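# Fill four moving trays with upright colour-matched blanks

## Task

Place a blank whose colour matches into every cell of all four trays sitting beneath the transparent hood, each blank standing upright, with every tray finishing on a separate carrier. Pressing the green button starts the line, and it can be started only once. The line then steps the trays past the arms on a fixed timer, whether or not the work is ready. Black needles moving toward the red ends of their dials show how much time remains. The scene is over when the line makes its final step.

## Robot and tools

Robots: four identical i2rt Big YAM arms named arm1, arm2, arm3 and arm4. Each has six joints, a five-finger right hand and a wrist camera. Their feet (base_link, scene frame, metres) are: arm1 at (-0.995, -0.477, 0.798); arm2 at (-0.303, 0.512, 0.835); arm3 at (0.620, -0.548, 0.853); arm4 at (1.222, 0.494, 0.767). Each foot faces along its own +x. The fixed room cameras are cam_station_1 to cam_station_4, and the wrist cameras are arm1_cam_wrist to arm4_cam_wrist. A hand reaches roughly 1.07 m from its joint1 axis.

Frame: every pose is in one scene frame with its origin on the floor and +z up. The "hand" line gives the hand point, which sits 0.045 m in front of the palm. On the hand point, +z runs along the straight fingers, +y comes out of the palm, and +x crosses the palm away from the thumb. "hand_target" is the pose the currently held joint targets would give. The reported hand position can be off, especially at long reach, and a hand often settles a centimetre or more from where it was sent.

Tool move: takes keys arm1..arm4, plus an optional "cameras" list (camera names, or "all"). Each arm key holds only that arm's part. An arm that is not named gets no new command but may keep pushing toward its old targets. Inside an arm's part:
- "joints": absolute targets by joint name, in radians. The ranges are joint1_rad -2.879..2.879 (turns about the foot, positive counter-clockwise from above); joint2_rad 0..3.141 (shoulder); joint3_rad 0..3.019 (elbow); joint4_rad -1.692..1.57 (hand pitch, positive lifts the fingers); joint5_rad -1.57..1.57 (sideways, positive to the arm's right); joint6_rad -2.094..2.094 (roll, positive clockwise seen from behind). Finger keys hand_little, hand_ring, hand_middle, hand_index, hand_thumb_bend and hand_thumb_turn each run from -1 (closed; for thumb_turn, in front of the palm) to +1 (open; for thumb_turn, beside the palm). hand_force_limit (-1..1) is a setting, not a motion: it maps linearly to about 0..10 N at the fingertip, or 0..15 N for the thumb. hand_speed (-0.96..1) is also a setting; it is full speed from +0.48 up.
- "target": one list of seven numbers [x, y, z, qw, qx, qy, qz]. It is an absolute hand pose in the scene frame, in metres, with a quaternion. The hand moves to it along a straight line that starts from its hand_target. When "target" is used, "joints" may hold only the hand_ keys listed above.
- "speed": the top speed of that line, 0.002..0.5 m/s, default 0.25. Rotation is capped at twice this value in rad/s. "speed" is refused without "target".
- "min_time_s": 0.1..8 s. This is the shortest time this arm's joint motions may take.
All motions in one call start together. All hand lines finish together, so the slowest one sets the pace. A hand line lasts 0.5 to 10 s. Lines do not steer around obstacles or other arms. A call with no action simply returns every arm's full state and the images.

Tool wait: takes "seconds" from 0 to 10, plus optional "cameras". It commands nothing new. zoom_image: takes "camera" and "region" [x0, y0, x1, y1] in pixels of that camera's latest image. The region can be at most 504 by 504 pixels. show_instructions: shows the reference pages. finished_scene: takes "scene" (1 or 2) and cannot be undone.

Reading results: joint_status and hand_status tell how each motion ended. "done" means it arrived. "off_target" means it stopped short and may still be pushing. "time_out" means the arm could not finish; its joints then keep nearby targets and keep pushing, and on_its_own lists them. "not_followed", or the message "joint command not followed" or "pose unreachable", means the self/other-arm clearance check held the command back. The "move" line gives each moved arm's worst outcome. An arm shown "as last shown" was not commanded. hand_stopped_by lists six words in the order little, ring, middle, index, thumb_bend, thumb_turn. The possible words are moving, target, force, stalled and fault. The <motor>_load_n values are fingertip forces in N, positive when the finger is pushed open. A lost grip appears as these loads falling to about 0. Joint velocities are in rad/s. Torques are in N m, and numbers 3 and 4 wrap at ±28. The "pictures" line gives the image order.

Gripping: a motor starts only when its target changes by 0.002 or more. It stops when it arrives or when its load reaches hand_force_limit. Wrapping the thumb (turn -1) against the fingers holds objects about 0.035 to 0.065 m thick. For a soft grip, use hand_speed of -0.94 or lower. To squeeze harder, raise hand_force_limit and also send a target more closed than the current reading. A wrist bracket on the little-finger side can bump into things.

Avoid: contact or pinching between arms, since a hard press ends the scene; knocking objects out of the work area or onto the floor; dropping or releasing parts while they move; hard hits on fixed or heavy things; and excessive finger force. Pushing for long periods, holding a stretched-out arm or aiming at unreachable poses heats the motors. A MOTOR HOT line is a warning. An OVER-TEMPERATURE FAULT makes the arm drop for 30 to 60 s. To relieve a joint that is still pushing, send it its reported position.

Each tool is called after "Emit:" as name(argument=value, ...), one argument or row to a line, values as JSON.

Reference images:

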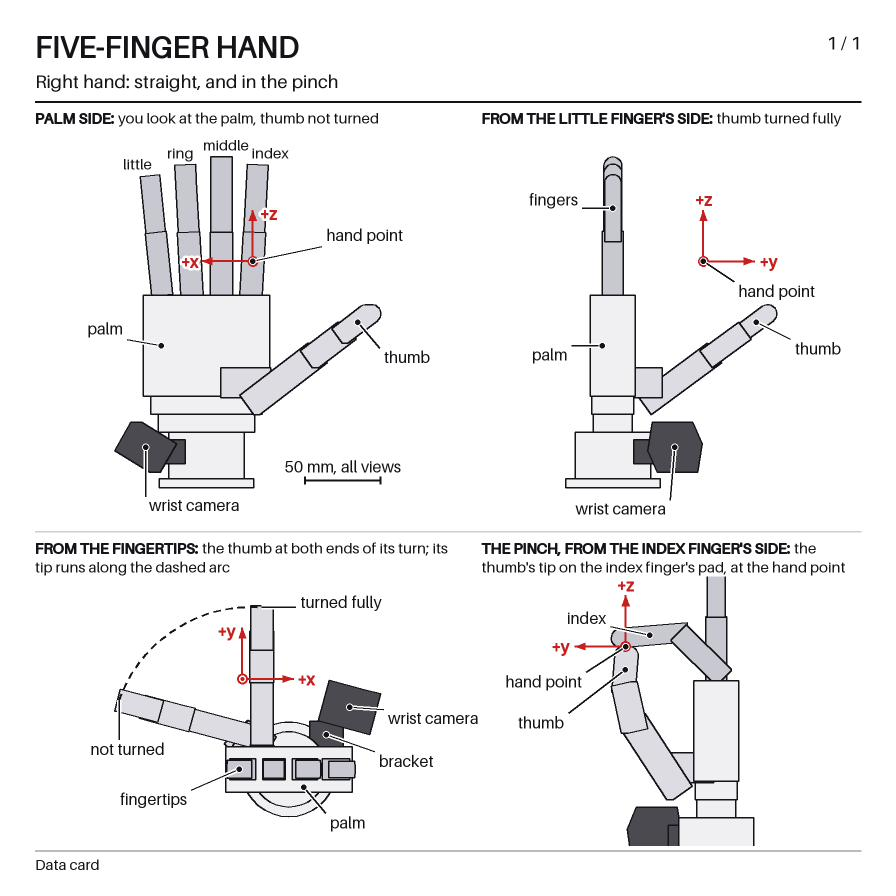

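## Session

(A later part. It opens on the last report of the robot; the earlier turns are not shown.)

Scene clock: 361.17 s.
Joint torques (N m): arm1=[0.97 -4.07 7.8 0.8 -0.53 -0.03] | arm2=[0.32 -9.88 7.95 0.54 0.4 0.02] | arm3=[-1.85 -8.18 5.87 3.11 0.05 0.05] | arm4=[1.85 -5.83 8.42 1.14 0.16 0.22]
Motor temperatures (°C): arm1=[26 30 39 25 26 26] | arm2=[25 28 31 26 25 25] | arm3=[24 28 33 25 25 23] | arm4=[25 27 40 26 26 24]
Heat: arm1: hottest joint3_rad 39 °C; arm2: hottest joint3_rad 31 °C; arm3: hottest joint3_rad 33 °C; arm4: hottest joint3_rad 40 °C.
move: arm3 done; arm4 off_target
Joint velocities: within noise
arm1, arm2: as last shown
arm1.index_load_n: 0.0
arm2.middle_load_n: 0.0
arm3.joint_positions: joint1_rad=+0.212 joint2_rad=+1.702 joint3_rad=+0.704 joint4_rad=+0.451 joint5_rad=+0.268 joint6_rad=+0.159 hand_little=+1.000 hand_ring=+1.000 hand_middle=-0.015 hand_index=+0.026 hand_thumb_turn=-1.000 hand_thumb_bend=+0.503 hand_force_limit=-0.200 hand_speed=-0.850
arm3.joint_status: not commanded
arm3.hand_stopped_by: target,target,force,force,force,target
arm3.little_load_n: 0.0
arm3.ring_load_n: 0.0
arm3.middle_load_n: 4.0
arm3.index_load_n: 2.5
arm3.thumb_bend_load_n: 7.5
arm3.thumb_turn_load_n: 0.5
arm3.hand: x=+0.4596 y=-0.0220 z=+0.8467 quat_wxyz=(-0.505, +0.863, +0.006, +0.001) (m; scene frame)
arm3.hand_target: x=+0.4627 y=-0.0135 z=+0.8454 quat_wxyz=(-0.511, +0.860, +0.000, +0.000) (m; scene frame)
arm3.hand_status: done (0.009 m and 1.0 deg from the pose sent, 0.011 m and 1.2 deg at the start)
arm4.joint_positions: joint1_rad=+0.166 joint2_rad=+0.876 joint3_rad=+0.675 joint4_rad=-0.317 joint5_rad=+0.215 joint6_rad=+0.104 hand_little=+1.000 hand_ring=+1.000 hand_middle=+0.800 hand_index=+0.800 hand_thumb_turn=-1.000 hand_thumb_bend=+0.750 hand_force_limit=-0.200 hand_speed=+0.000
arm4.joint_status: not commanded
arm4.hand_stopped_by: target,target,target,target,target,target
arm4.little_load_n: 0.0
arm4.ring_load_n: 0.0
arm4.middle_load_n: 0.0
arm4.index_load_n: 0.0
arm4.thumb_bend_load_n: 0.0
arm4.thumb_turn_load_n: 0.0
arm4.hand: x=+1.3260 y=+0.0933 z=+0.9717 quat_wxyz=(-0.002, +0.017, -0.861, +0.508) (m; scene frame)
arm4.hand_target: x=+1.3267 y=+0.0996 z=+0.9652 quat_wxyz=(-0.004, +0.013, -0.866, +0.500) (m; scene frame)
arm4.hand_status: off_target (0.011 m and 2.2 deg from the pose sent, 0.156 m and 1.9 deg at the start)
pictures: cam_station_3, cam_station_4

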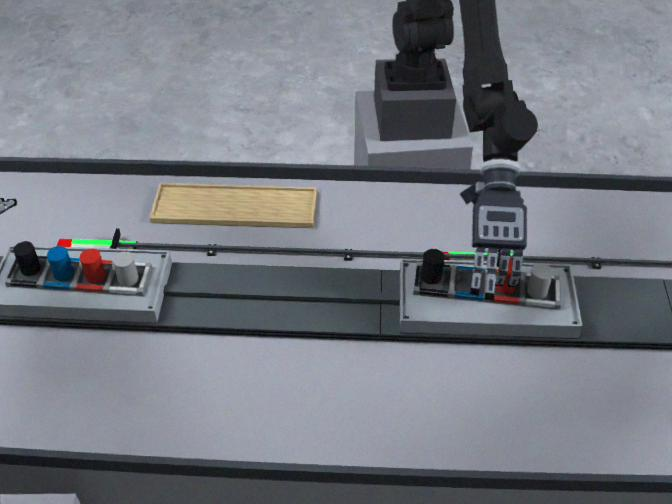

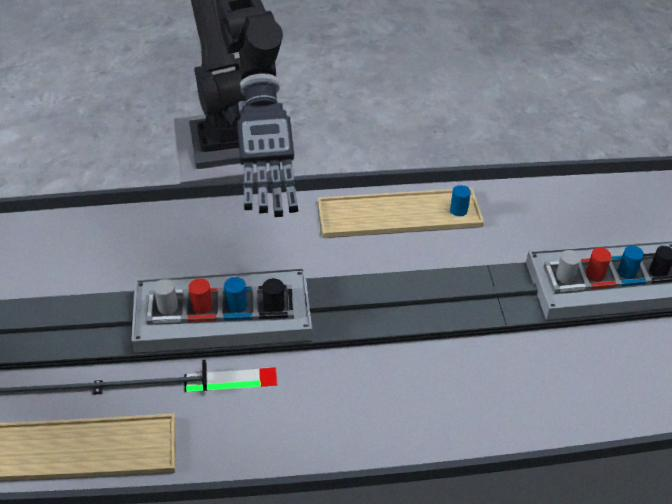

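Emit:
move(
  arm3={"joints": {"hand_speed": -0.8, "hand_index": 0.35, "hand_middle": 0.35, "hand_thumb_bend": 0.7}},
  arm4={"target": [1.56, 0.20, 0.955, 0, 0, -0.866, 0.5], "speed": 0.15, "joints": {"hand_index": 0.4, "hand_middle": 0.4, "hand_thumb_bend": 0.7}},
)

Emit:
move(
  arm3={"target": [0.4605, 0.002, 0.936, 0.5105, -0.8599, 0, 0], "speed": 0.12, "joints": {"hand_speed": 0, "hand_index": 0.8, "hand_middle": 0.8, "hand_thumb_bend": 0.75}},
  arm4={"target": [1.655, 0.232, 0.940, 0, 0, -0.8599, 0.5105], "speed": 0.12},
  cameras=["cam_station_3", "cam_station_4", "arm4_cam_wrist"],
)

Emit:
zoom_image(
  camera="arm4_cam_wrist",
  region=[350, 280, 470, 400],
)

Scene clock: 364.43 s.
Joint torques (N m): arm1=[0.97 -4.13 7.8 0.8 -0.53 -0.03] | arm2=[0.32 -9.88 7.94 0.54 0.4 0.02] | arm3=[-1.79 -8.35 5.86 3.06 0.06 0.05] | arm4=[1.9 -7.53 13.05 0.51 0.7 0.23]
Motor temperatures (°C): arm1=[26 30 39 25 26 26] | arm2=[25 28 31 26 25 25] | arm3=[24 28 33 25 25 23] | arm4=[25 27 40 26 26 24]
Heat: arm1: hottest joint3_rad 39 °C; arm2: hottest joint3_rad 31 °C; arm3: hottest joint3_rad 33 °C; arm4: hottest joint3_rad 40 °C.
move: arm3 done; arm4 off_target
Joint velocities: within noise
arm1.joint_positions: joint1_rad=-0.635 joint2_rad=+0.839 joint3_rad=+0.561 joint4_rad=-0.389 joint5_rad=-0.606 joint6_rad=-0.415 hand_little=+1.000 hand_ring=+1.000 hand_middle=+0.800 hand_index=+0.800 hand_thumb_turn=-1.000 hand_thumb_bend=+0.750 hand_force_limit=-0.200 hand_speed=+0.000
arm1.joint_status: not commanded
arm1.hand_stopped_by: target,target,target,target,target,target
arm1.little_load_n: -0.5
arm1.ring_load_n: 0.0
arm1.middle_load_n: 0.0
arm1.index_load_n: 0.0
arm1.thumb_bend_load_n: 0.0
arm1.thumb_turn_load_n: 0.0
arm1.hand: x=-0.8619 y=-0.1576 z=+0.9550 quat_wxyz=(-0.499, +0.867, -0.005, -0.006) (m; scene frame)
arm1.hand_target: x=-0.8606 y=-0.1591 z=+0.9609 quat_wxyz=(-0.501, +0.865, -0.001, -0.002) (m; scene frame)
arm1.hand_status: not commanded
arm2.joint_positions: joint1_rad=+0.879 joint2_rad=+1.283 joint3_rad=+0.812 joint4_rad=-0.176 joint5_rad=+0.627 joint6_rad=+0.423 hand_little=+1.000 hand_ring=+1.000 hand_middle=+0.800 hand_index=+0.800 hand_thumb_turn=-1.000 hand_thumb_bend=+0.750 hand_force_limit=-0.200 hand_speed=+0.000
arm2.joint_status: not commanded
arm2.hand_stopped_by: target,target,target,target,target,target
arm2.little_load_n: 0.0
arm2.ring_load_n: 0.0
arm2.middle_load_n: 0.0
arm2.index_load_n: 0.0
arm2.thumb_bend_load_n: 0.0
arm2.thumb_turn_load_n: 0.5
arm2.hand: x=-0.0099 y=+0.0942 z=+0.9770 quat_wxyz=(+0.003, +0.007, -0.863, +0.505) (m; scene frame)
arm2.hand_target: x=-0.0128 y=+0.0995 z=+0.9756 quat_wxyz=(+0.005, +0.005, -0.865, +0.502) (m; scene frame)
arm2.hand_status: not commanded
arm3.joint_positions: joint1_rad=+0.212 joint2_rad=+1.703 joint3_rad=+0.704 joint4_rad=+0.451 joint5_rad=+0.268 joint6_rad=+0.159 hand_little=+1.000 hand_ring=+1.000 hand_middle=+0.350 hand_index=+0.350 hand_thumb_turn=-1.000 hand_thumb_bend=+0.700 hand_force_limit=-0.200 hand_speed=-0.800
arm3.joint_status: all done
arm3.hand_stopped_by: target,target,target,target,target,target
arm3.little_load_n: 0.0
arm3.ring_load_n: 0.0
arm3.middle_load_n: 0.0
arm3.index_load_n: 0.0
arm3.thumb_bend_load_n: 0.0
arm3.thumb_turn_load_n: 0.0
arm3.hand: x=+0.4596 y=-0.0222 z=+0.8459 quat_wxyz=(-0.505, +0.863, +0.006, +0.001) (m; scene frame)
arm3.hand_target: x=+0.4628 y=-0.0136 z=+0.8455 quat_wxyz=(-0.511, +0.860, +0.000, +0.000) (m; scene frame)
arm3.hand_status: not commanded
arm4.joint_positions: joint1_rad=+1.002 joint2_rad=+1.141 joint3_rad=+0.799 joint4_rad=-0.609 joint5_rad=+0.893 joint6_rad=+0.755 hand_little=+1.000 hand_ring=+1.000 hand_middle=+0.400 hand_index=+0.400 hand_thumb_turn=-1.000 hand_thumb_bend=+0.700 hand_force_limit=-0.200 hand_speed=+0.000
arm4.joint_status: all done
arm4.hand_stopped_by: target,target,target,target,target,target
arm4.little_load_n: 0.0
arm4.ring_load_n: 0.0
arm4.middle_load_n: 0.0
arm4.index_load_n: 0.0
arm4.thumb_bend_load_n: 0.0
arm4.thumb_turn_load_n: 0.0
arm4.hand: x=+1.5376 y=+0.2100 z=+0.9294 quat_wxyz=(+0.024, +0.020, -0.869, +0.494) (m; scene frame)
arm4.hand_target: x=+1.5555 y=+0.2015 z=+0.9559 quat_wxyz=(+0.006, +0.004, -0.864, +0.504) (m; scene frame)
arm4.hand_status: off_target (0.035 m and 3.7 deg from the pose sent, 0.258 m and 2.2 deg at the start)
pictures: none

Scene clock: 366.23 s.
Joint torques (N m): arm1=[0.91 -4.07 7.8 0.8 -0.53 -0.03] | arm2=[0.26 -9.88 7.94 0.54 0.4 0.02] | arm3=[-1.85 -9.93 9.51 1.42 0.06 0] | arm4=[3.02 -10.58 12.62 -0.02 0.85 0.18]
Motor temperatures (°C): arm1=[26 30 39 25 26 26] | arm2=[25 28 31 26 25 25] | arm3=[24 28 33 25 25 23] | arm4=[25 27 40 26 26 24]
Heat: arm1: hottest joint3_rad 39 °C; arm2: hottest joint3_rad 31 °C; arm3: hottest joint3_rad 33 °C; arm4: hottest joint3_rad 40 °C.
move: arm3 off_target; arm4 off_target
Joint velocities: within noise
arm1, arm2: as last shown
arm1.little_load_n: 0.0
arm2.thumb_turn_load_n: 0.0
arm3.joint_positions: joint1_rad=+0.204 joint2_rad=+1.550 joint3_rad=+0.782 joint4_rad=+0.193 joint5_rad=+0.261 joint6_rad=+0.161 hand_little=+1.000 hand_ring=+1.000 hand_middle=+0.800 hand_index=+0.800 hand_thumb_turn=-1.000 hand_thumb_bend=+0.750 hand_force_limit=-0.200 hand_speed=+0.000
arm3.joint_status: all done
arm3.hand_stopped_by: target,target,target,target,target,target
arm3.little_load_n: 0.0
arm3.ring_load_n: -0.5
arm3.middle_load_n: 0.0
arm3.index_load_n: 0.0
arm3.thumb_bend_load_n: 0.0
arm3.thumb_turn_load_n: 0.0
arm3.hand: x=+0.4601 y=-0.0165 z=+0.9104 quat_wxyz=(-0.493, +0.870, +0.006, +0.004) (m; scene frame)
arm3.hand_target: x=+0.4605 y=+0.0022 z=+0.9357 quat_wxyz=(-0.511, +0.860, -0.001, +0.000) (m; scene frame)
arm3.hand_status: off_target (0.032 m and 2.4 deg from the pose sent, 0.093 m and 1.1 deg at the start)
arm4.joint_positions: joint1_rad=+1.175 joint2_rad=+1.391 joint3_rad=+0.989 joint4_rad=-0.725 joint5_rad=+0.998 joint6_rad=+1.000 hand_little=+1.000 hand_ring=+1.000 hand_middle=+0.400 hand_index=+0.400 hand_thumb_turn=-1.000 hand_thumb_bend=+0.700 hand_force_limit=-0.200 hand_speed=+0.000
arm4.joint_status: not commanded
arm4.hand_stopped_by: target,target,target,target,target,target
arm4.little_load_n: 0.0
arm4.ring_load_n: 0.0
arm4.middle_load_n: 0.0
arm4.index_load_n: 0.0
arm4.thumb_bend_load_n: 0.0
arm4.thumb_turn_load_n: 0.0
arm4.hand: x=+1.6330 y=+0.2375 z=+0.9175 quat_wxyz=(+0.019, +0.015, -0.863, +0.504) (m; scene frame)
arm4.hand_target: x=+1.6535 y=+0.2329 z=+0.9397 quat_wxyz=(+0.000, +0.000, -0.859, +0.512) (m; scene frame)
arm4.hand_status: off_target (0.032 m and 2.8 deg from the pose sent, 0.120 m and 4.2 deg at the start)
pictures: arm4_cam_wrist, cam_station_3, cam_station_4
camera_calibration:
arm4_cam_wrist: T_world_to_cam=[[-0.314512, 0.438621, -0.84184, 1.18437], [0.859667, 0.507704, -0.0566444, -1.45936], [0.40256, -0.741517, -0.536747, 0.12484], [0, 0, 0, 1]] pos_world=[1.5768, 0.314004, 0.981392]

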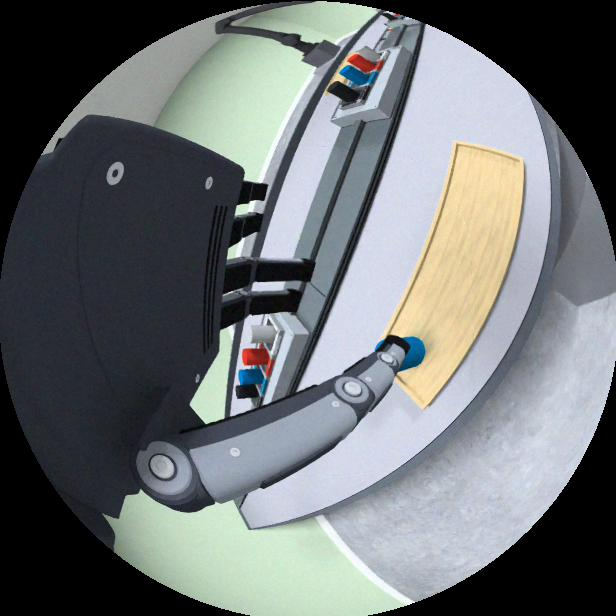

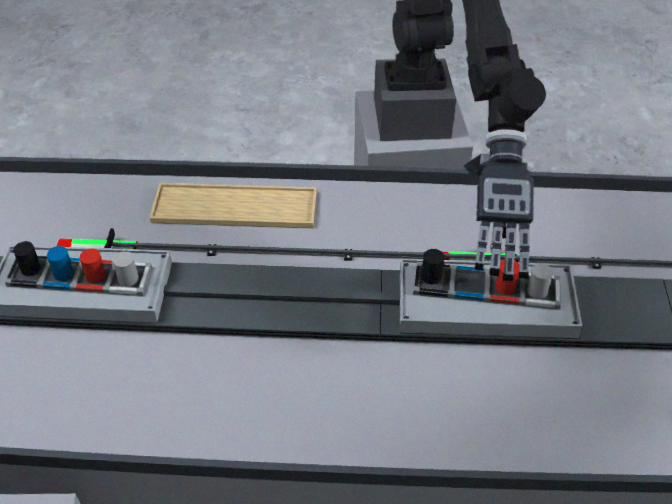

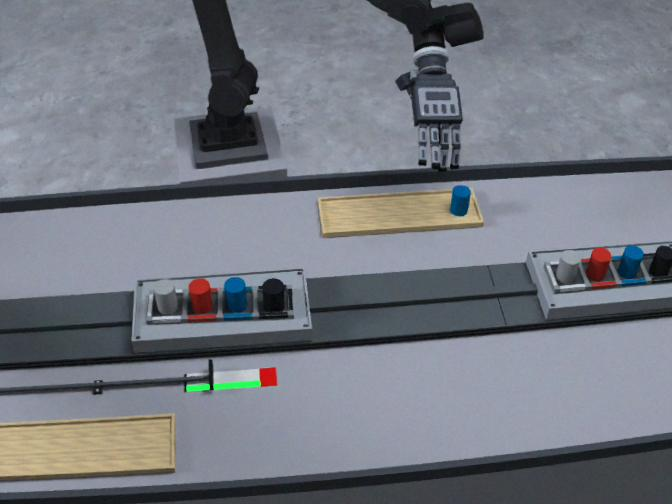

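Scaled by 4.200 from the camera's 616x616 image, which has a finer 880x880 frame.

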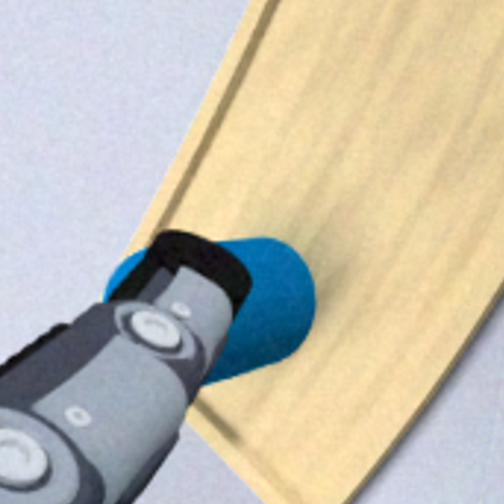

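Emit:
move(
  arm3={"target": [0.58, -0.12, 0.965, 0.5, -0.866, 0, 0], "speed": 0.2},
  arm4={"target": [1.683, 0.2305, 0.895, 0, 0, -0.8599, 0.5105], "speed": 0.05},
  cameras=["cam_station_3", "arm4_cam_wrist"],
)

Emit:
zoom_image(
  camera="arm4_cam_wrist",
  region=[330, 260, 450, 380],
)

Emit:
zoom_image(
  camera="cam_station_3",
  region=[480, 250, 540, 310],
)

Scene clock: 368.67 s.
Joint torques (N m): arm1=[0.91 -4.07 7.8 0.8 -0.53 -0.03] | arm2=[0.32 -9.88 7.95 0.54 0.4 0.02] | arm3=[-1.55 -5.25 6.56 1.48 -0.02 -0.2] | arm4=[2.78 -11.34 11.92 1.39 0.85 0.25]
Motor temperatures (°C): arm1=[26 30 39 25 26 26] | arm2=[25 28 31 26 25 25] | arm3=[24 28 33 25 25 23] | arm4=[25 27 40 26 26 24]
Heat: arm1: hottest joint3_rad 39 °C; arm2: hottest joint3_rad 31 °C; arm3: hottest joint3_rad 33 °C; arm4: hottest joint3_rad 40 °C.
move: arm3 off_target; arm4 off_target
Joint velocities: within noise
arm1, arm2: as last shown
arm3.joint_positions: joint1_rad=-0.072 joint2_rad=+1.105 joint3_rad=+0.543 joint4_rad=+0.034 joint5_rad=+0.018 joint6_rad=+0.055 hand_little=+1.000 hand_ring=+1.000 hand_middle=+0.800 hand_index=+0.800 hand_thumb_turn=-1.000 hand_thumb_bend=+0.750 hand_force_limit=-0.200 hand_speed=+0.000
arm3.joint_status: not commanded
arm3.hand_stopped_by: target,target,target,target,target,target
arm3.little_load_n: 0.0
arm3.ring_load_n: 0.0
arm3.middle_load_n: 0.0
arm3.index_load_n: 0.0
arm3.thumb_bend_load_n: 0.0
arm3.thumb_turn_load_n: 0.5
arm3.hand: x=+0.5729 y=-0.1125 z=+0.9680 quat_wxyz=(-0.504, +0.864, -0.010, -0.012) (m; scene frame)
arm3.hand_target: x=+0.5781 y=-0.1180 z=+0.9655 quat_wxyz=(-0.500, +0.866, -0.006, -0.006) (m; scene frame)
arm3.hand_status: off_target (0.011 m and 1.9 deg from the pose sent, 0.168 m and 1.2 deg at the start)
arm4.joint_positions: joint1_rad=+1.175 joint2_rad=+1.511 joint3_rad=+0.997 joint4_rad=-0.662 joint5_rad=+1.002 joint6_rad=+1.028 hand_little=+1.000 hand_ring=+1.000 hand_middle=+0.400 hand_index=+0.400 hand_thumb_turn=-1.000 hand_thumb_bend=+0.700 hand_force_limit=-0.200 hand_speed=+0.000
arm4.joint_status: not commanded
arm4.hand_stopped_by: target,target,target,target,target,target
arm4.little_load_n: 0.0
arm4.ring_load_n: 0.0
arm4.middle_load_n: 0.0
arm4.index_load_n: -0.5
arm4.thumb_bend_load_n: -0.5
arm4.thumb_turn_load_n: 0.0
arm4.hand: x=+1.6500 y=+0.2318 z=+0.8732 quat_wxyz=(+0.033, +0.014, -0.865, +0.500) (m; scene frame)
arm4.hand_target: x=+1.6773 y=+0.2257 z=+0.8954 quat_wxyz=(+0.003, -0.006, -0.860, +0.511) (m; scene frame)
arm4.hand_status: off_target (0.040 m and 4.3 deg from the pose sent, 0.055 m and 2.8 deg at the start)
pictures: arm4_cam_wrist, cam_station_3
camera_calibration:
arm4_cam_wrist: T_world_to_cam=[[-0.327939, 0.451292, -0.829934, 1.16381], [0.865834, 0.494981, -0.0729699, -1.46654], [0.377871, -0.742516, -0.553068, 0.145211], [0, 0, 0, 1]] pos_world=[1.59657, 0.308512, 0.939186]

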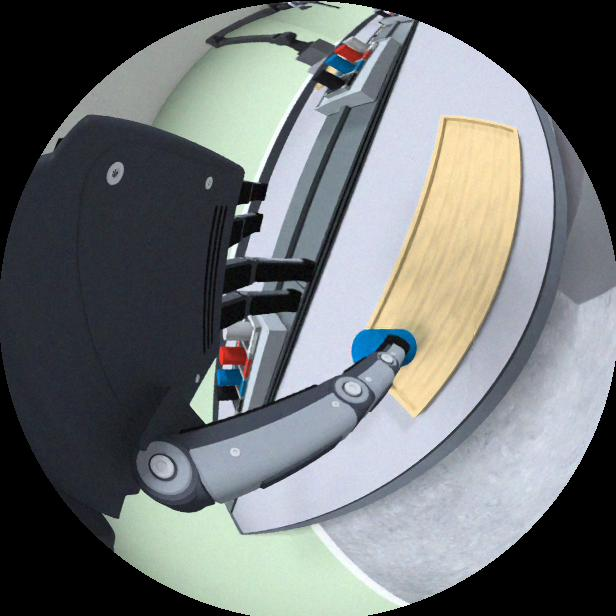

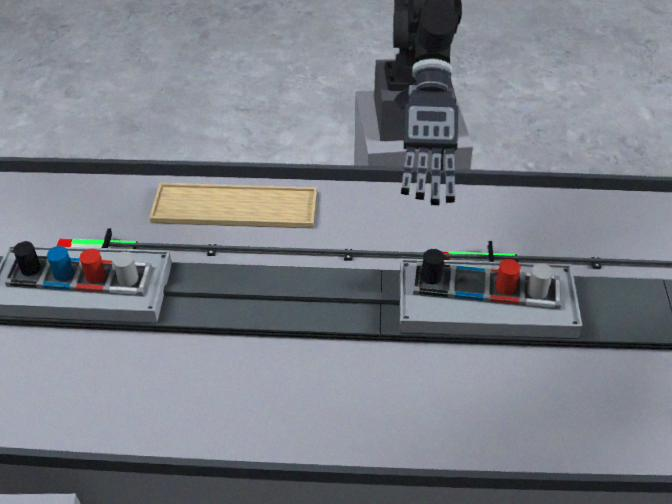

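Scaled by 4.200 from the camera's 616x616 image, which has a finer 880x880 frame.

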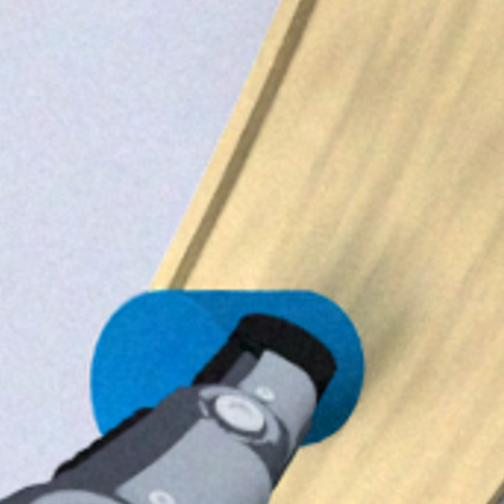

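Scaled by 8.400.

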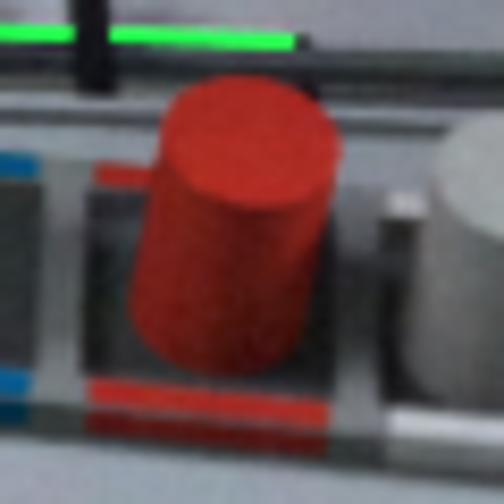

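Emit:
move(
  arm4={"target": [1.697, 0.228, 0.880, 0, 0, -0.8599, 0.5105], "speed": 0.06},
  cameras=["arm4_cam_wrist"],
)

Emit:
zoom_image(
  camera="arm4_cam_wrist",
  region=[330, 260, 450, 380],
)

Scene clock: 370.00 s.
Joint torques (N m): arm1=[0.97 -4.13 7.82 0.8 -0.52 -0.03] | arm2=[0.32 -9.88 7.94 0.54 0.4 0.02] | arm3=[-1.55 -5.3 6.56 1.5 -0.02 -0.19] | arm4=[2.55 -12.04 11.71 1.22 0.93 0.25]
Motor temperatures (°C): arm1=[26 30 39 25 26 26] | arm2=[25 28 31 26 25 25] | arm3=[24 28 33 25 25 23] | arm4=[25 27 40 26 26 24]
Heat: arm1: hottest joint3_rad 39 °C; arm2: hottest joint3_rad 31 °C; arm3: hottest joint3_rad 33 °C; arm4: hottest joint3_rad 40 °C.
move: arm4 off_target
Joint velocities: within noise
arm1, arm2, arm3: as last shown
arm1.ring_load_n: -0.5
arm3.thumb_turn_load_n: 0.0
arm3.hand_target: x=+0.5781 y=-0.1180 z=+0.9656 quat_wxyz=(-0.500, +0.866, -0.006, -0.006) (m; scene frame)
arm4.joint_positions: joint1_rad=+1.190 joint2_rad=+1.566 joint3_rad=+1.019 joint4_rad=-0.630 joint5_rad=+1.002 joint6_rad=+1.029 hand_little=+1.000 hand_ring=+1.000 hand_middle=+0.400 hand_index=+0.400 hand_thumb_turn=-1.000 hand_thumb_bend=+0.700 hand_force_limit=-0.200 hand_speed=+0.000
arm4.joint_status: not commanded
arm4.hand_stopped_by: target,target,target,target,target,target
arm4.little_load_n: 0.0
arm4.ring_load_n: 0.0
arm4.middle_load_n: 0.0
arm4.index_load_n: 0.0
arm4.thumb_bend_load_n: 0.0
arm4.thumb_turn_load_n: 0.0
arm4.hand: x=+1.6677 y=+0.2345 z=+0.8590 quat_wxyz=(+0.029, +0.021, -0.865, +0.500) (m; scene frame)
arm4.hand_target: x=+1.6952 y=+0.2289 z=+0.8801 quat_wxyz=(+0.000, +0.001, -0.860, +0.510) (m; scene frame)
arm4.hand_status: off_target (0.037 m and 4.3 deg from the pose sent, 0.048 m and 4.3 deg at the start)
pictures: arm4_cam_wrist
camera_calibration:
arm4_cam_wrist: T_world_to_cam=[[-0.334615, 0.446755, -0.829725, 1.16847], [0.858527, 0.507553, -0.0729445, -1.47509], [0.388541, -0.73675, -0.553386, 0.11381], [0, 0, 0, 1]] pos_world=[1.61317, 0.310517, 0.924886]

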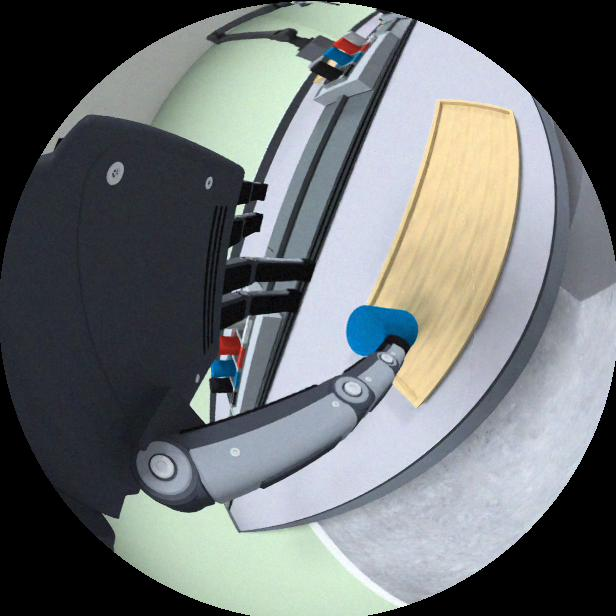

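Scaled by 4.200 from the camera's 616x616 image, which has a finer 880x880 frame.

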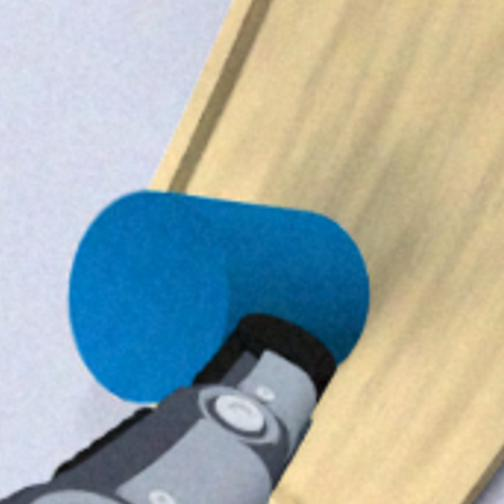

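Emit:
move(
  arm4={"target": [1.681, 0.2285, 0.852, 0, 0, -0.8599, 0.5105], "speed": 0.05, "joints": {"hand_speed": -0.85}},
  cameras=["arm4_cam_wrist"],
)

Emit:
zoom_image(
  camera="arm4_cam_wrist",
  region=[310, 260, 430, 380],
)

Scene clock: 371.60 s.
Joint torques (N m): arm1=[0.97 -4.13 7.8 0.79 -0.53 -0.03] | arm2=[0.32 -9.88 7.94 0.54 0.4 0.02] | arm3=[-1.55 -5.3 6.56 1.5 -0.02 -0.19] | arm4=[0.85 -12.92 6.87 1.61 0.75 0.1]
Motor temperatures (°C): arm1=[26 30 39 25 26 26] | arm2=[25 28 31 26 25 25] | arm3=[24 28 33 25 25 23] | arm4=[25 28 40 26 26 24]
Heat: arm1: hottest joint3_rad 39 °C; arm2: hottest joint3_rad 31 °C; arm3: hottest joint3_rad 33 °C; arm4: hottest joint3_rad 40 °C.
move: arm4 done
Joint velocities: within noise
arm1, arm2, arm3: as last shown
arm1.ring_load_n: 0.0
arm4.joint_positions: joint1_rad=+1.190 joint2_rad=+1.572 joint3_rad=+1.006 joint4_rad=-0.532 joint5_rad=+1.002 joint6_rad=+1.029 hand_little=+1.000 hand_ring=+1.000 hand_middle=+0.400 hand_index=+0.400 hand_thumb_turn=-1.000 hand_thumb_bend=+0.700 hand_force_limit=-0.200 hand_speed=-0.850
arm4.joint_status: all done
arm4.hand_stopped_by: target,target,target,target,target,target
arm4.little_load_n: 0.0
arm4.ring_load_n: -0.5
arm4.middle_load_n: 0.0
arm4.index_load_n: 0.0
arm4.thumb_bend_load_n: 0.0
arm4.thumb_turn_load_n: 0.0
arm4.hand: x=+1.6830 y=+0.2302 z=+0.8601 quat_wxyz=(-0.004, +0.001, -0.860, +0.510) (m; scene frame)
arm4.hand_target: x=+1.6807 y=+0.2286 z=+0.8515 quat_wxyz=(+0.000, +0.000, -0.860, +0.511) (m; scene frame)
arm4.hand_status: done (0.009 m and 0.4 deg from the pose sent, 0.016 m and 4.3 deg at the start)
pictures: arm4_cam_wrist
camera_calibration:
arm4_cam_wrist: T_world_to_cam=[[-0.269597, 0.428439, -0.862414, 1.09933], [0.862043, 0.50652, -0.0178472, -1.53889], [0.429184, -0.74825, -0.505889, -0.00119663], [0, 0, 0, 1]] pos_world=[1.62348, 0.307586, 0.920009]

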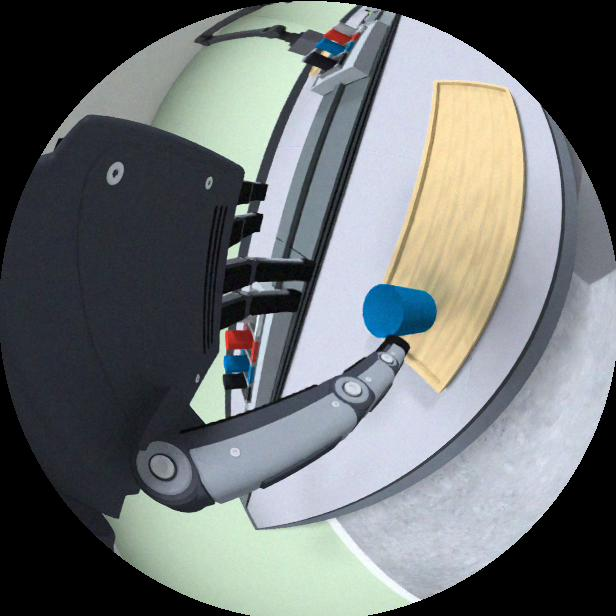

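Scaled by 4.200 from the camera's 616x616 image, which has a finer 880x880 frame.

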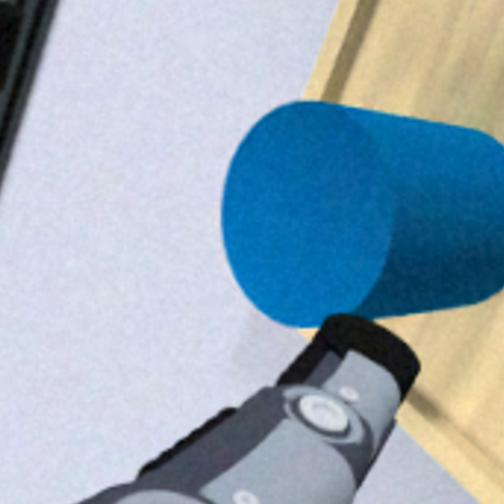

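Emit:
move(
  arm4={"target": [1.6765, 0.2287, 0.832, 0, 0, -0.8599, 0.5105], "speed": 0.04},
  cameras=["arm4_cam_wrist"],
)

Emit:
move(
  arm4={"target": [1.6775, 0.2290, 0.813, 0, 0, -0.8599, 0.5105], "speed": 0.04},
  cameras=["arm4_cam_wrist"],
)

Scene clock: 373.07 s.
Joint torques (N m): arm1=[0.97 -4.13 7.8 0.79 -0.53 -0.03] | arm2=[0.26 -9.82 7.94 0.54 0.4 0.02] | arm3=[-1.55 -5.3 6.56 1.5 -0.02 -0.19] | arm4=[1.26 -12.81 6.6 1.33 0.65 0.11]
Motor temperatures (°C): arm1=[26 30 39 25 26 26] | arm2=[25 28 31 26 25 25] | arm3=[24 28 33 25 25 23] | arm4=[25 28 40 26 26 24]
Heat: arm1: hottest joint3_rad 39 °C; arm2: hottest joint3_rad 31 °C; arm3: hottest joint3_rad 33 °C; arm4: hottest joint3_rad 40 °C.
move: arm4 done
Joint velocities: within noise
arm1, arm2, arm3: as last shown
arm1.little_load_n: -0.5
arm4.joint_positions: joint1_rad=+1.190 joint2_rad=+1.592 joint3_rad=+0.971 joint4_rad=-0.474 joint5_rad=+1.002 joint6_rad=+1.029 hand_little=+1.000 hand_ring=+1.000 hand_middle=+0.400 hand_index=+0.400 hand_thumb_turn=-1.000 hand_thumb_bend=+0.700 hand_force_limit=-0.200 hand_speed=-0.850
arm4.joint_status: not commanded
arm4.hand_stopped_by: target,target,target,target,target,target
arm4.little_load_n: 0.0
arm4.ring_load_n: 0.0
arm4.middle_load_n: 0.0
arm4.index_load_n: 0.0
arm4.thumb_bend_load_n: 0.0
arm4.thumb_turn_load_n: 0.0
arm4.hand: x=+1.6795 y=+0.2312 z=+0.8415 quat_wxyz=(-0.005, +0.000, -0.860, +0.510) (m; scene frame)
arm4.hand_target: x=+1.6763 y=+0.2289 z=+0.8332 quat_wxyz=(+0.000, +0.000, -0.860, +0.510) (m; scene frame)
arm4.hand_status: done (0.010 m and 0.6 deg from the pose sent, 0.029 m and 0.4 deg at the start)
pictures: arm4_cam_wrist
camera_calibration:
arm4_cam_wrist: T_world_to_cam=[[-0.267026, 0.427732, -0.863564, 1.07881], [0.862088, 0.506516, -0.0156868, -1.53865], [0.430699, -0.748657, -0.503995, -0.0124525], [0, 0, 0, 1]] pos_world=[1.61988, 0.308585, 0.90121]

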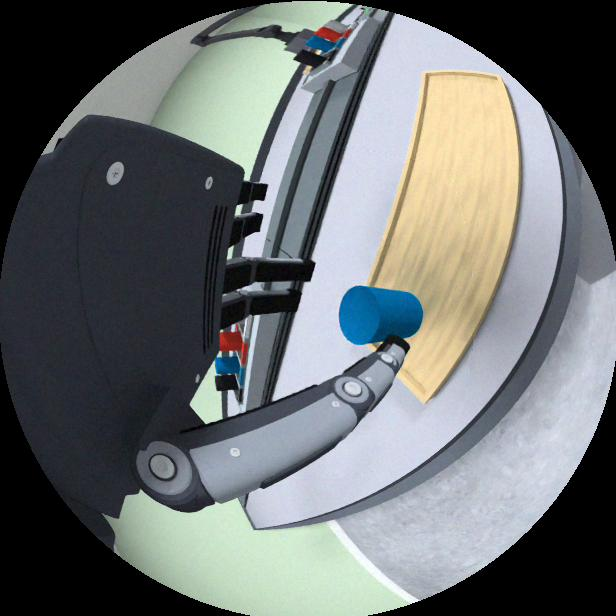

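Scene clock: 374.20 s.
Joint torques (N m): arm1=[0.97 -4.07 7.79 0.8 -0.53 -0.03] | arm2=[0.32 -9.88 7.94 0.54 0.4 0.02] | arm3=[-1.55 -5.3 6.56 1.5 -0.02 -0.19] | arm4=[1.44 -12.86 6.28 1.55 0.7 0.13]
Motor temperatures (°C): arm1=[26 30 39 25 26 26] | arm2=[25 28 31 26 25 25] | arm3=[24 28 33 25 25 23] | arm4=[25 28 40 26 26 24]
Heat: arm1: hottest joint3_rad 39 °C; arm2: hottest joint3_rad 31 °C; arm3: hottest joint3_rad 33 °C; arm4: hottest joint3_rad 40 °C.
move: arm4 done
Joint velocities: within noise
arm1, arm2, arm3: as last shown
arm1.little_load_n: 0.0
arm1.middle_load_n: -0.5
arm4.joint_positions: joint1_rad=+1.190 joint2_rad=+1.630 joint3_rad=+0.953 joint4_rad=-0.422 joint5_rad=+1.002 joint6_rad=+1.029 hand_little=+1.000 hand_ring=+1.000 hand_middle=+0.400 hand_index=+0.400 hand_thumb_turn=-1.000 hand_thumb_bend=+0.700 hand_force_limit=-0.200 hand_speed=-0.850
arm4.joint_status: not commanded
arm4.hand_stopped_by: target,target,target,target,target,target
arm4.little_load_n: 0.0
arm4.ring_load_n: 0.0
arm4.middle_load_n: 0.0
arm4.index_load_n: 0.0
arm4.thumb_bend_load_n: 0.0
arm4.thumb_turn_load_n: 0.0
arm4.hand: x=+1.6799 y=+0.2312 z=+0.8206 quat_wxyz=(-0.003, +0.001, -0.860, +0.510) (m; scene frame)
arm4.hand_target: x=+1.6768 y=+0.2293 z=+0.8128 quat_wxyz=(+0.001, +0.000, -0.860, +0.510) (m; scene frame)
arm4.hand_status: done (0.008 m and 0.4 deg from the pose sent, 0.029 m and 0.6 deg at the start)
pictures: arm4_cam_wrist
camera_calibration:
arm4_cam_wrist: T_world_to_cam=[[-0.270876, 0.428766, -0.86185, 1.06563], [0.862035, 0.506495, -0.0189558, -1.53646], [0.428395, -0.748079, -0.506809, -0.0171314], [0, 0, 0, 1]] pos_world=[1.62048, 0.308487, 0.880608]

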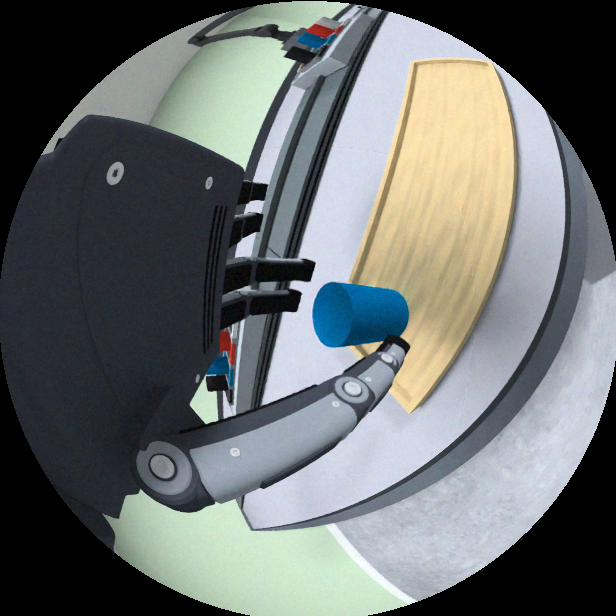

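Emit:
move(
  arm4={"target": [1.6775, 0.2277, 0.7955, 0, 0, -0.8599, 0.5105], "speed": 0.04},
  cameras=["arm4_cam_wrist"],
)

Scene clock: 375.57 s.
Joint torques (N m): arm1=[0.97 -4.13 7.8 0.8 -0.53 -0.03] | arm2=[0.32 -9.88 7.94 0.54 0.4 0.02] | arm3=[-1.49 -5.3 6.57 1.48 -0.02 -0.19] | arm4=[1.32 -13.1 6.13 1.42 0.65 0.06]
Motor temperatures (°C): arm1=[26 30 39 25 26 26] | arm2=[25 28 31 26 25 25] | arm3=[24 28 33 25 25 23] | arm4=[25 28 40 26 26 24]
Heat: arm1: hottest joint3_rad 39 °C; arm2: hottest joint3_rad 31 °C; arm3: hottest joint3_rad 33 °C; arm4: hottest joint3_rad 40 °C.
move: arm4 done
Joint velocities: within noise
arm1, arm2, arm3: as last shown
arm1.middle_load_n: 0.0
arm2.middle_load_n: -0.5
arm4.joint_positions: joint1_rad=+1.190 joint2_rad=+1.664 joint3_rad=+0.937 joint4_rad=-0.368 joint5_rad=+1.002 joint6_rad=+1.029 hand_little=+1.000 hand_ring=+1.000 hand_middle=+0.400 hand_index=+0.400 hand_thumb_turn=-1.000 hand_thumb_bend=+0.700 hand_force_limit=-0.200 hand_speed=-0.850
arm4.joint_status: not commanded
arm4.hand_stopped_by: target,target,target,target,target,target
arm4.little_load_n: 0.0
arm4.ring_load_n: 0.0
arm4.middle_load_n: 0.0
arm4.index_load_n: 0.0
arm4.thumb_bend_load_n: 0.0
arm4.thumb_turn_load_n: 0.0
arm4.hand: x=+1.6813 y=+0.2308 z=+0.8035 quat_wxyz=(-0.005, +0.000, -0.860, +0.510) (m; scene frame)
arm4.hand_target: x=+1.6772 y=+0.2283 z=+0.7956 quat_wxyz=(+0.000, +0.000, -0.860, +0.510) (m; scene frame)
arm4.hand_status: done (0.009 m and 0.6 deg from the pose sent, 0.025 m and 0.4 deg at the start)
pictures: arm4_cam_wrist
camera_calibration:
arm4_cam_wrist: T_world_to_cam=[[-0.267026, 0.427732, -0.863564, 1.04656], [0.862088, 0.506516, -0.0156868, -1.54059], [0.430699, -0.748657, -0.503995, -0.0327294], [0, 0, 0, 1]] pos_world=[1.62168, 0.308185, 0.86311]

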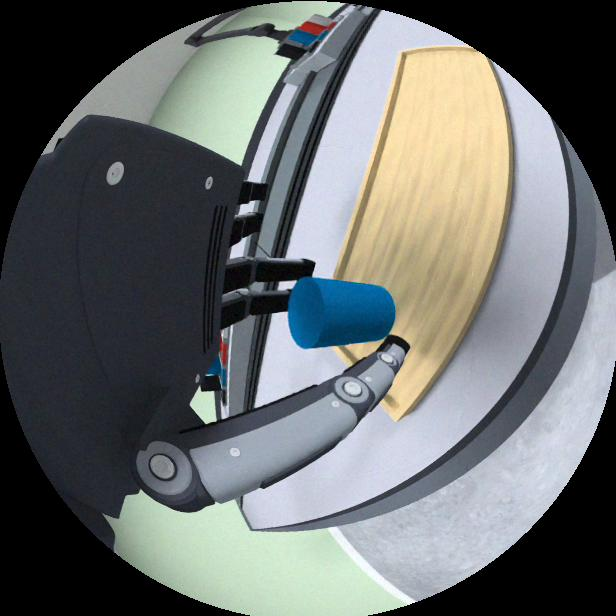

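Emit:
move(
  arm4={"target": [1.6742, 0.2270, 0.7955, 0, 0, -0.8599, 0.5105], "speed": 0.02},
  cameras=["arm4_cam_wrist"],
)

Scene clock: 376.87 s.
Joint torques (N m): arm1=[0.97 -4.07 7.8 0.8 -0.53 -0.03] | arm2=[0.32 -9.88 7.94 0.54 0.4 0.02] | arm3=[-1.49 -5.3 6.57 1.5 -0.02 -0.19] | arm4=[0.67 -13.63 5.96 1.36 0.54 0.05]
Motor temperatures (°C): arm1=[26 30 39 25 26 26] | arm2=[25 28 31 26 25 25] | arm3=[24 28 33 25 25 23] | arm4=[25 28 40 26 26 24]
Heat: arm1: hottest joint3_rad 39 °C; arm2: hottest joint3_rad 31 °C; arm3: hottest joint3_rad 33 °C; arm4: hottest joint3_rad 40 °C.
move: arm4 done
Joint velocities: within noise
arm1.joint_positions: joint1_rad=-0.635 joint2_rad=+0.839 joint3_rad=+0.561 joint4_rad=-0.389 joint5_rad=-0.606 joint6_rad=-0.415 hand_little=+1.000 hand_ring=+1.000 hand_middle=+0.800 hand_index=+0.800 hand_thumb_turn=-1.000 hand_thumb_bend=+0.750 hand_force_limit=-0.200 hand_speed=+0.000
arm1.joint_status: not commanded
arm1.hand_stopped_by: target,target,target,target,target,target
arm1.little_load_n: 0.0
arm1.ring_load_n: 0.0
arm1.middle_load_n: 0.0
arm1.index_load_n: 0.0
arm1.thumb_bend_load_n: 0.0
arm1.thumb_turn_load_n: 0.0
arm1.hand: x=-0.8619 y=-0.1576 z=+0.9550 quat_wxyz=(-0.499, +0.867, -0.005, -0.006) (m; scene frame)
arm1.hand_target: x=-0.8606 y=-0.1591 z=+0.9609 quat_wxyz=(-0.501, +0.865, -0.001, -0.002) (m; scene frame)
arm1.hand_status: not commanded
arm2.joint_positions: joint1_rad=+0.879 joint2_rad=+1.283 joint3_rad=+0.812 joint4_rad=-0.176 joint5_rad=+0.627 joint6_rad=+0.423 hand_little=+1.000 hand_ring=+1.000 hand_middle=+0.800 hand_index=+0.800 hand_thumb_turn=-1.000 hand_thumb_bend=+0.750 hand_force_limit=-0.200 hand_speed=+0.000
arm2.joint_status: not commanded
arm2.hand_stopped_by: target,target,target,target,target,target
arm2.little_load_n: 0.0
arm2.ring_load_n: 0.0
arm2.middle_load_n: 0.0
arm2.index_load_n: 0.0
arm2.thumb_bend_load_n: 0.0
arm2.thumb_turn_load_n: 0.0
arm2.hand: x=-0.0099 y=+0.0942 z=+0.9770 quat_wxyz=(+0.003, +0.007, -0.863, +0.505) (m; scene frame)
arm2.hand_target: x=-0.0128 y=+0.0995 z=+0.9756 quat_wxyz=(+0.005, +0.005, -0.865, +0.502) (m; scene frame)
arm2.hand_status: not commanded
arm3: as last shown
arm3.thumb_bend_load_n: 0.5
arm4.joint_positions: joint1_rad=+1.190 joint2_rad=+1.664 joint3_rad=+0.928 joint4_rad=-0.360 joint5_rad=+1.002 joint6_rad=+1.029 hand_little=+1.000 hand_ring=+1.000 hand_middle=+0.400 hand_index=+0.400 hand_thumb_turn=-1.000 hand_thumb_bend=+0.700 hand_force_limit=-0.200 hand_speed=-0.850
arm4.joint_status: not commanded
arm4.hand_stopped_by: target,target,target,target,target,target
arm4.little_load_n: 0.0
arm4.ring_load_n: 0.0
arm4.middle_load_n: 0.0
arm4.index_load_n: 0.0
arm4.thumb_bend_load_n: 0.5
arm4.thumb_turn_load_n: 0.0
arm4.hand: x=+1.6787 y=+0.2315 z=+0.8007 quat_wxyz=(-0.004, +0.001, -0.860, +0.510) (m; scene frame)
arm4.hand_target: x=+1.6748 y=+0.2293 z=+0.7954 quat_wxyz=(-0.001, +0.002, -0.860, +0.510) (m; scene frame)
arm4.hand_status: done (0.008 m and 0.5 deg from the pose sent, 0.011 m and 0.6 deg at the start)
pictures: arm4_cam_wrist
camera_calibration:
arm4_cam_wrist: T_world_to_cam=[[-0.268307, 0.428058, -0.863005, 1.04484], [0.862083, 0.506489, -0.0167973, -1.53786], [0.429912, -0.748489, -0.504916, -0.0304225], [0, 0, 0, 1]] pos_world=[1.61918, 0.308886, 0.860509]

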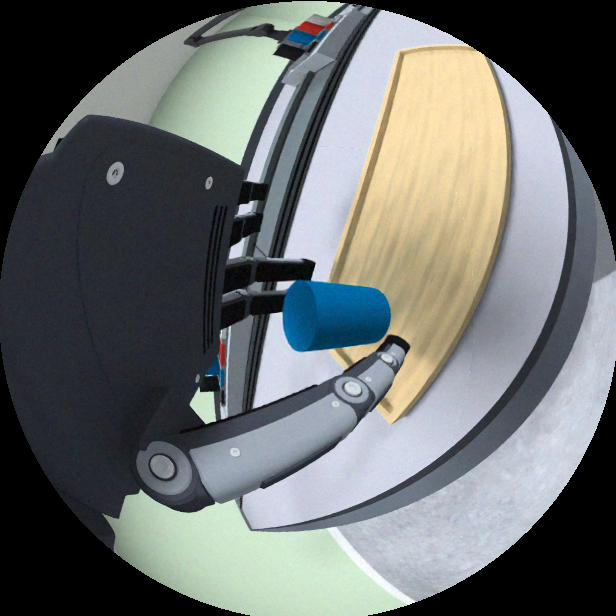

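Emit:
move(
  arm4={"joints": {"hand_index": -0.1, "hand_middle": -0.1, "hand_thumb_bend": 0.2}},
  cameras=["arm4_cam_wrist"],
)

Scene clock: 379.23 s.
Joint torques (N m): arm1=[0.97 -4.07 7.82 0.79 -0.52 -0.03] | arm2=[0.26 -9.88 7.94 0.53 0.4 0.02] | arm3=[-1.55 -5.3 6.57 1.5 -0.02 -0.19] | arm4=[1.38 -14.21 5.91 1.36 0.56 0.03]
Motor temperatures (°C): arm1=[26 30 39 25 26 26] | arm2=[25 28 31 26 25 25] | arm3=[24 28 33 25 25 23] | arm4=[25 28 39 26 26 24]
Heat: arm1: hottest joint3_rad 39 °C; arm2: hottest joint3_rad 31 °C; arm3: hottest joint3_rad 33 °C; arm4: hottest joint3_rad 39 °C.
move: arm4 off_target
Joint velocities: within noise
arm1, arm2, arm3: as last shown
arm2.ring_load_n: -0.5
arm3.thumb_bend_load_n: 0.0
arm4.joint_positions: joint1_rad=+1.183 joint2_rad=+1.664 joint3_rad=+0.928 joint4_rad=-0.359 joint5_rad=+1.002 joint6_rad=+1.032 hand_little=+1.000 hand_ring=+1.000 hand_middle=+0.028 hand_index=+0.001 hand_thumb_turn=-1.000 hand_thumb_bend=+0.506 hand_force_limit=-0.200 hand_speed=-0.850
arm4.joint_status: hand_middle off_target (ended at +0.028, target -0.100); hand_index off_target (ended at +0.001, target -0.100); hand_thumb_bend off_target (ended at +0.506, target +0.200)
arm4.hand_stopped_by: target,target,force,force,force,target
arm4.little_load_n: 0.0
arm4.ring_load_n: 0.0
arm4.middle_load_n: 5.0
arm4.index_load_n: 7.0
arm4.thumb_bend_load_n: 9.0
arm4.thumb_turn_load_n: 0.0
arm4.hand: x=+1.6772 y=+0.2279 z=+0.8010 quat_wxyz=(-0.004, -0.004, -0.860, +0.510) (m; scene frame)
arm4.hand_target: x=+1.6739 y=+0.2269 z=+0.7956 quat_wxyz=(-0.001, -0.002, -0.860, +0.510) (m; scene frame)
arm4.hand_status: not commanded
pictures: arm4_cam_wrist
camera_calibration:
arm4_cam_wrist: T_world_to_cam=[[-0.260822, 0.430099, -0.864284, 1.03416], [0.866723, 0.498608, -0.0134325, -1.54334], [0.425162, -0.752599, -0.502825, -0.0251821], [0, 0, 0, 1]] pos_world=[1.61809, 0.305782, 0.860411]

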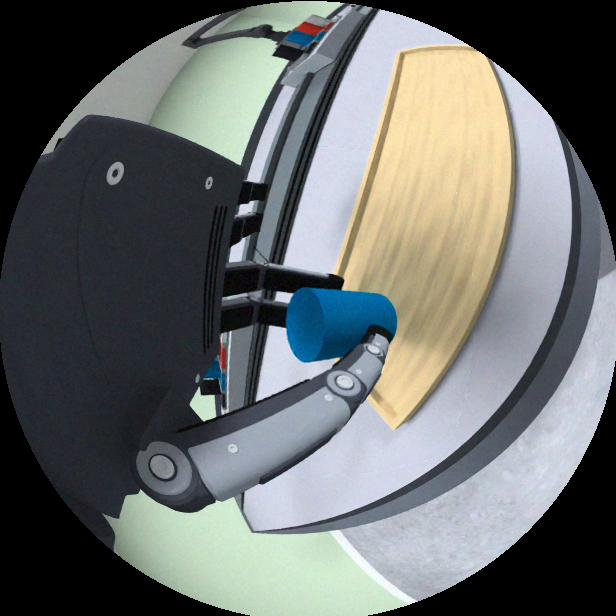

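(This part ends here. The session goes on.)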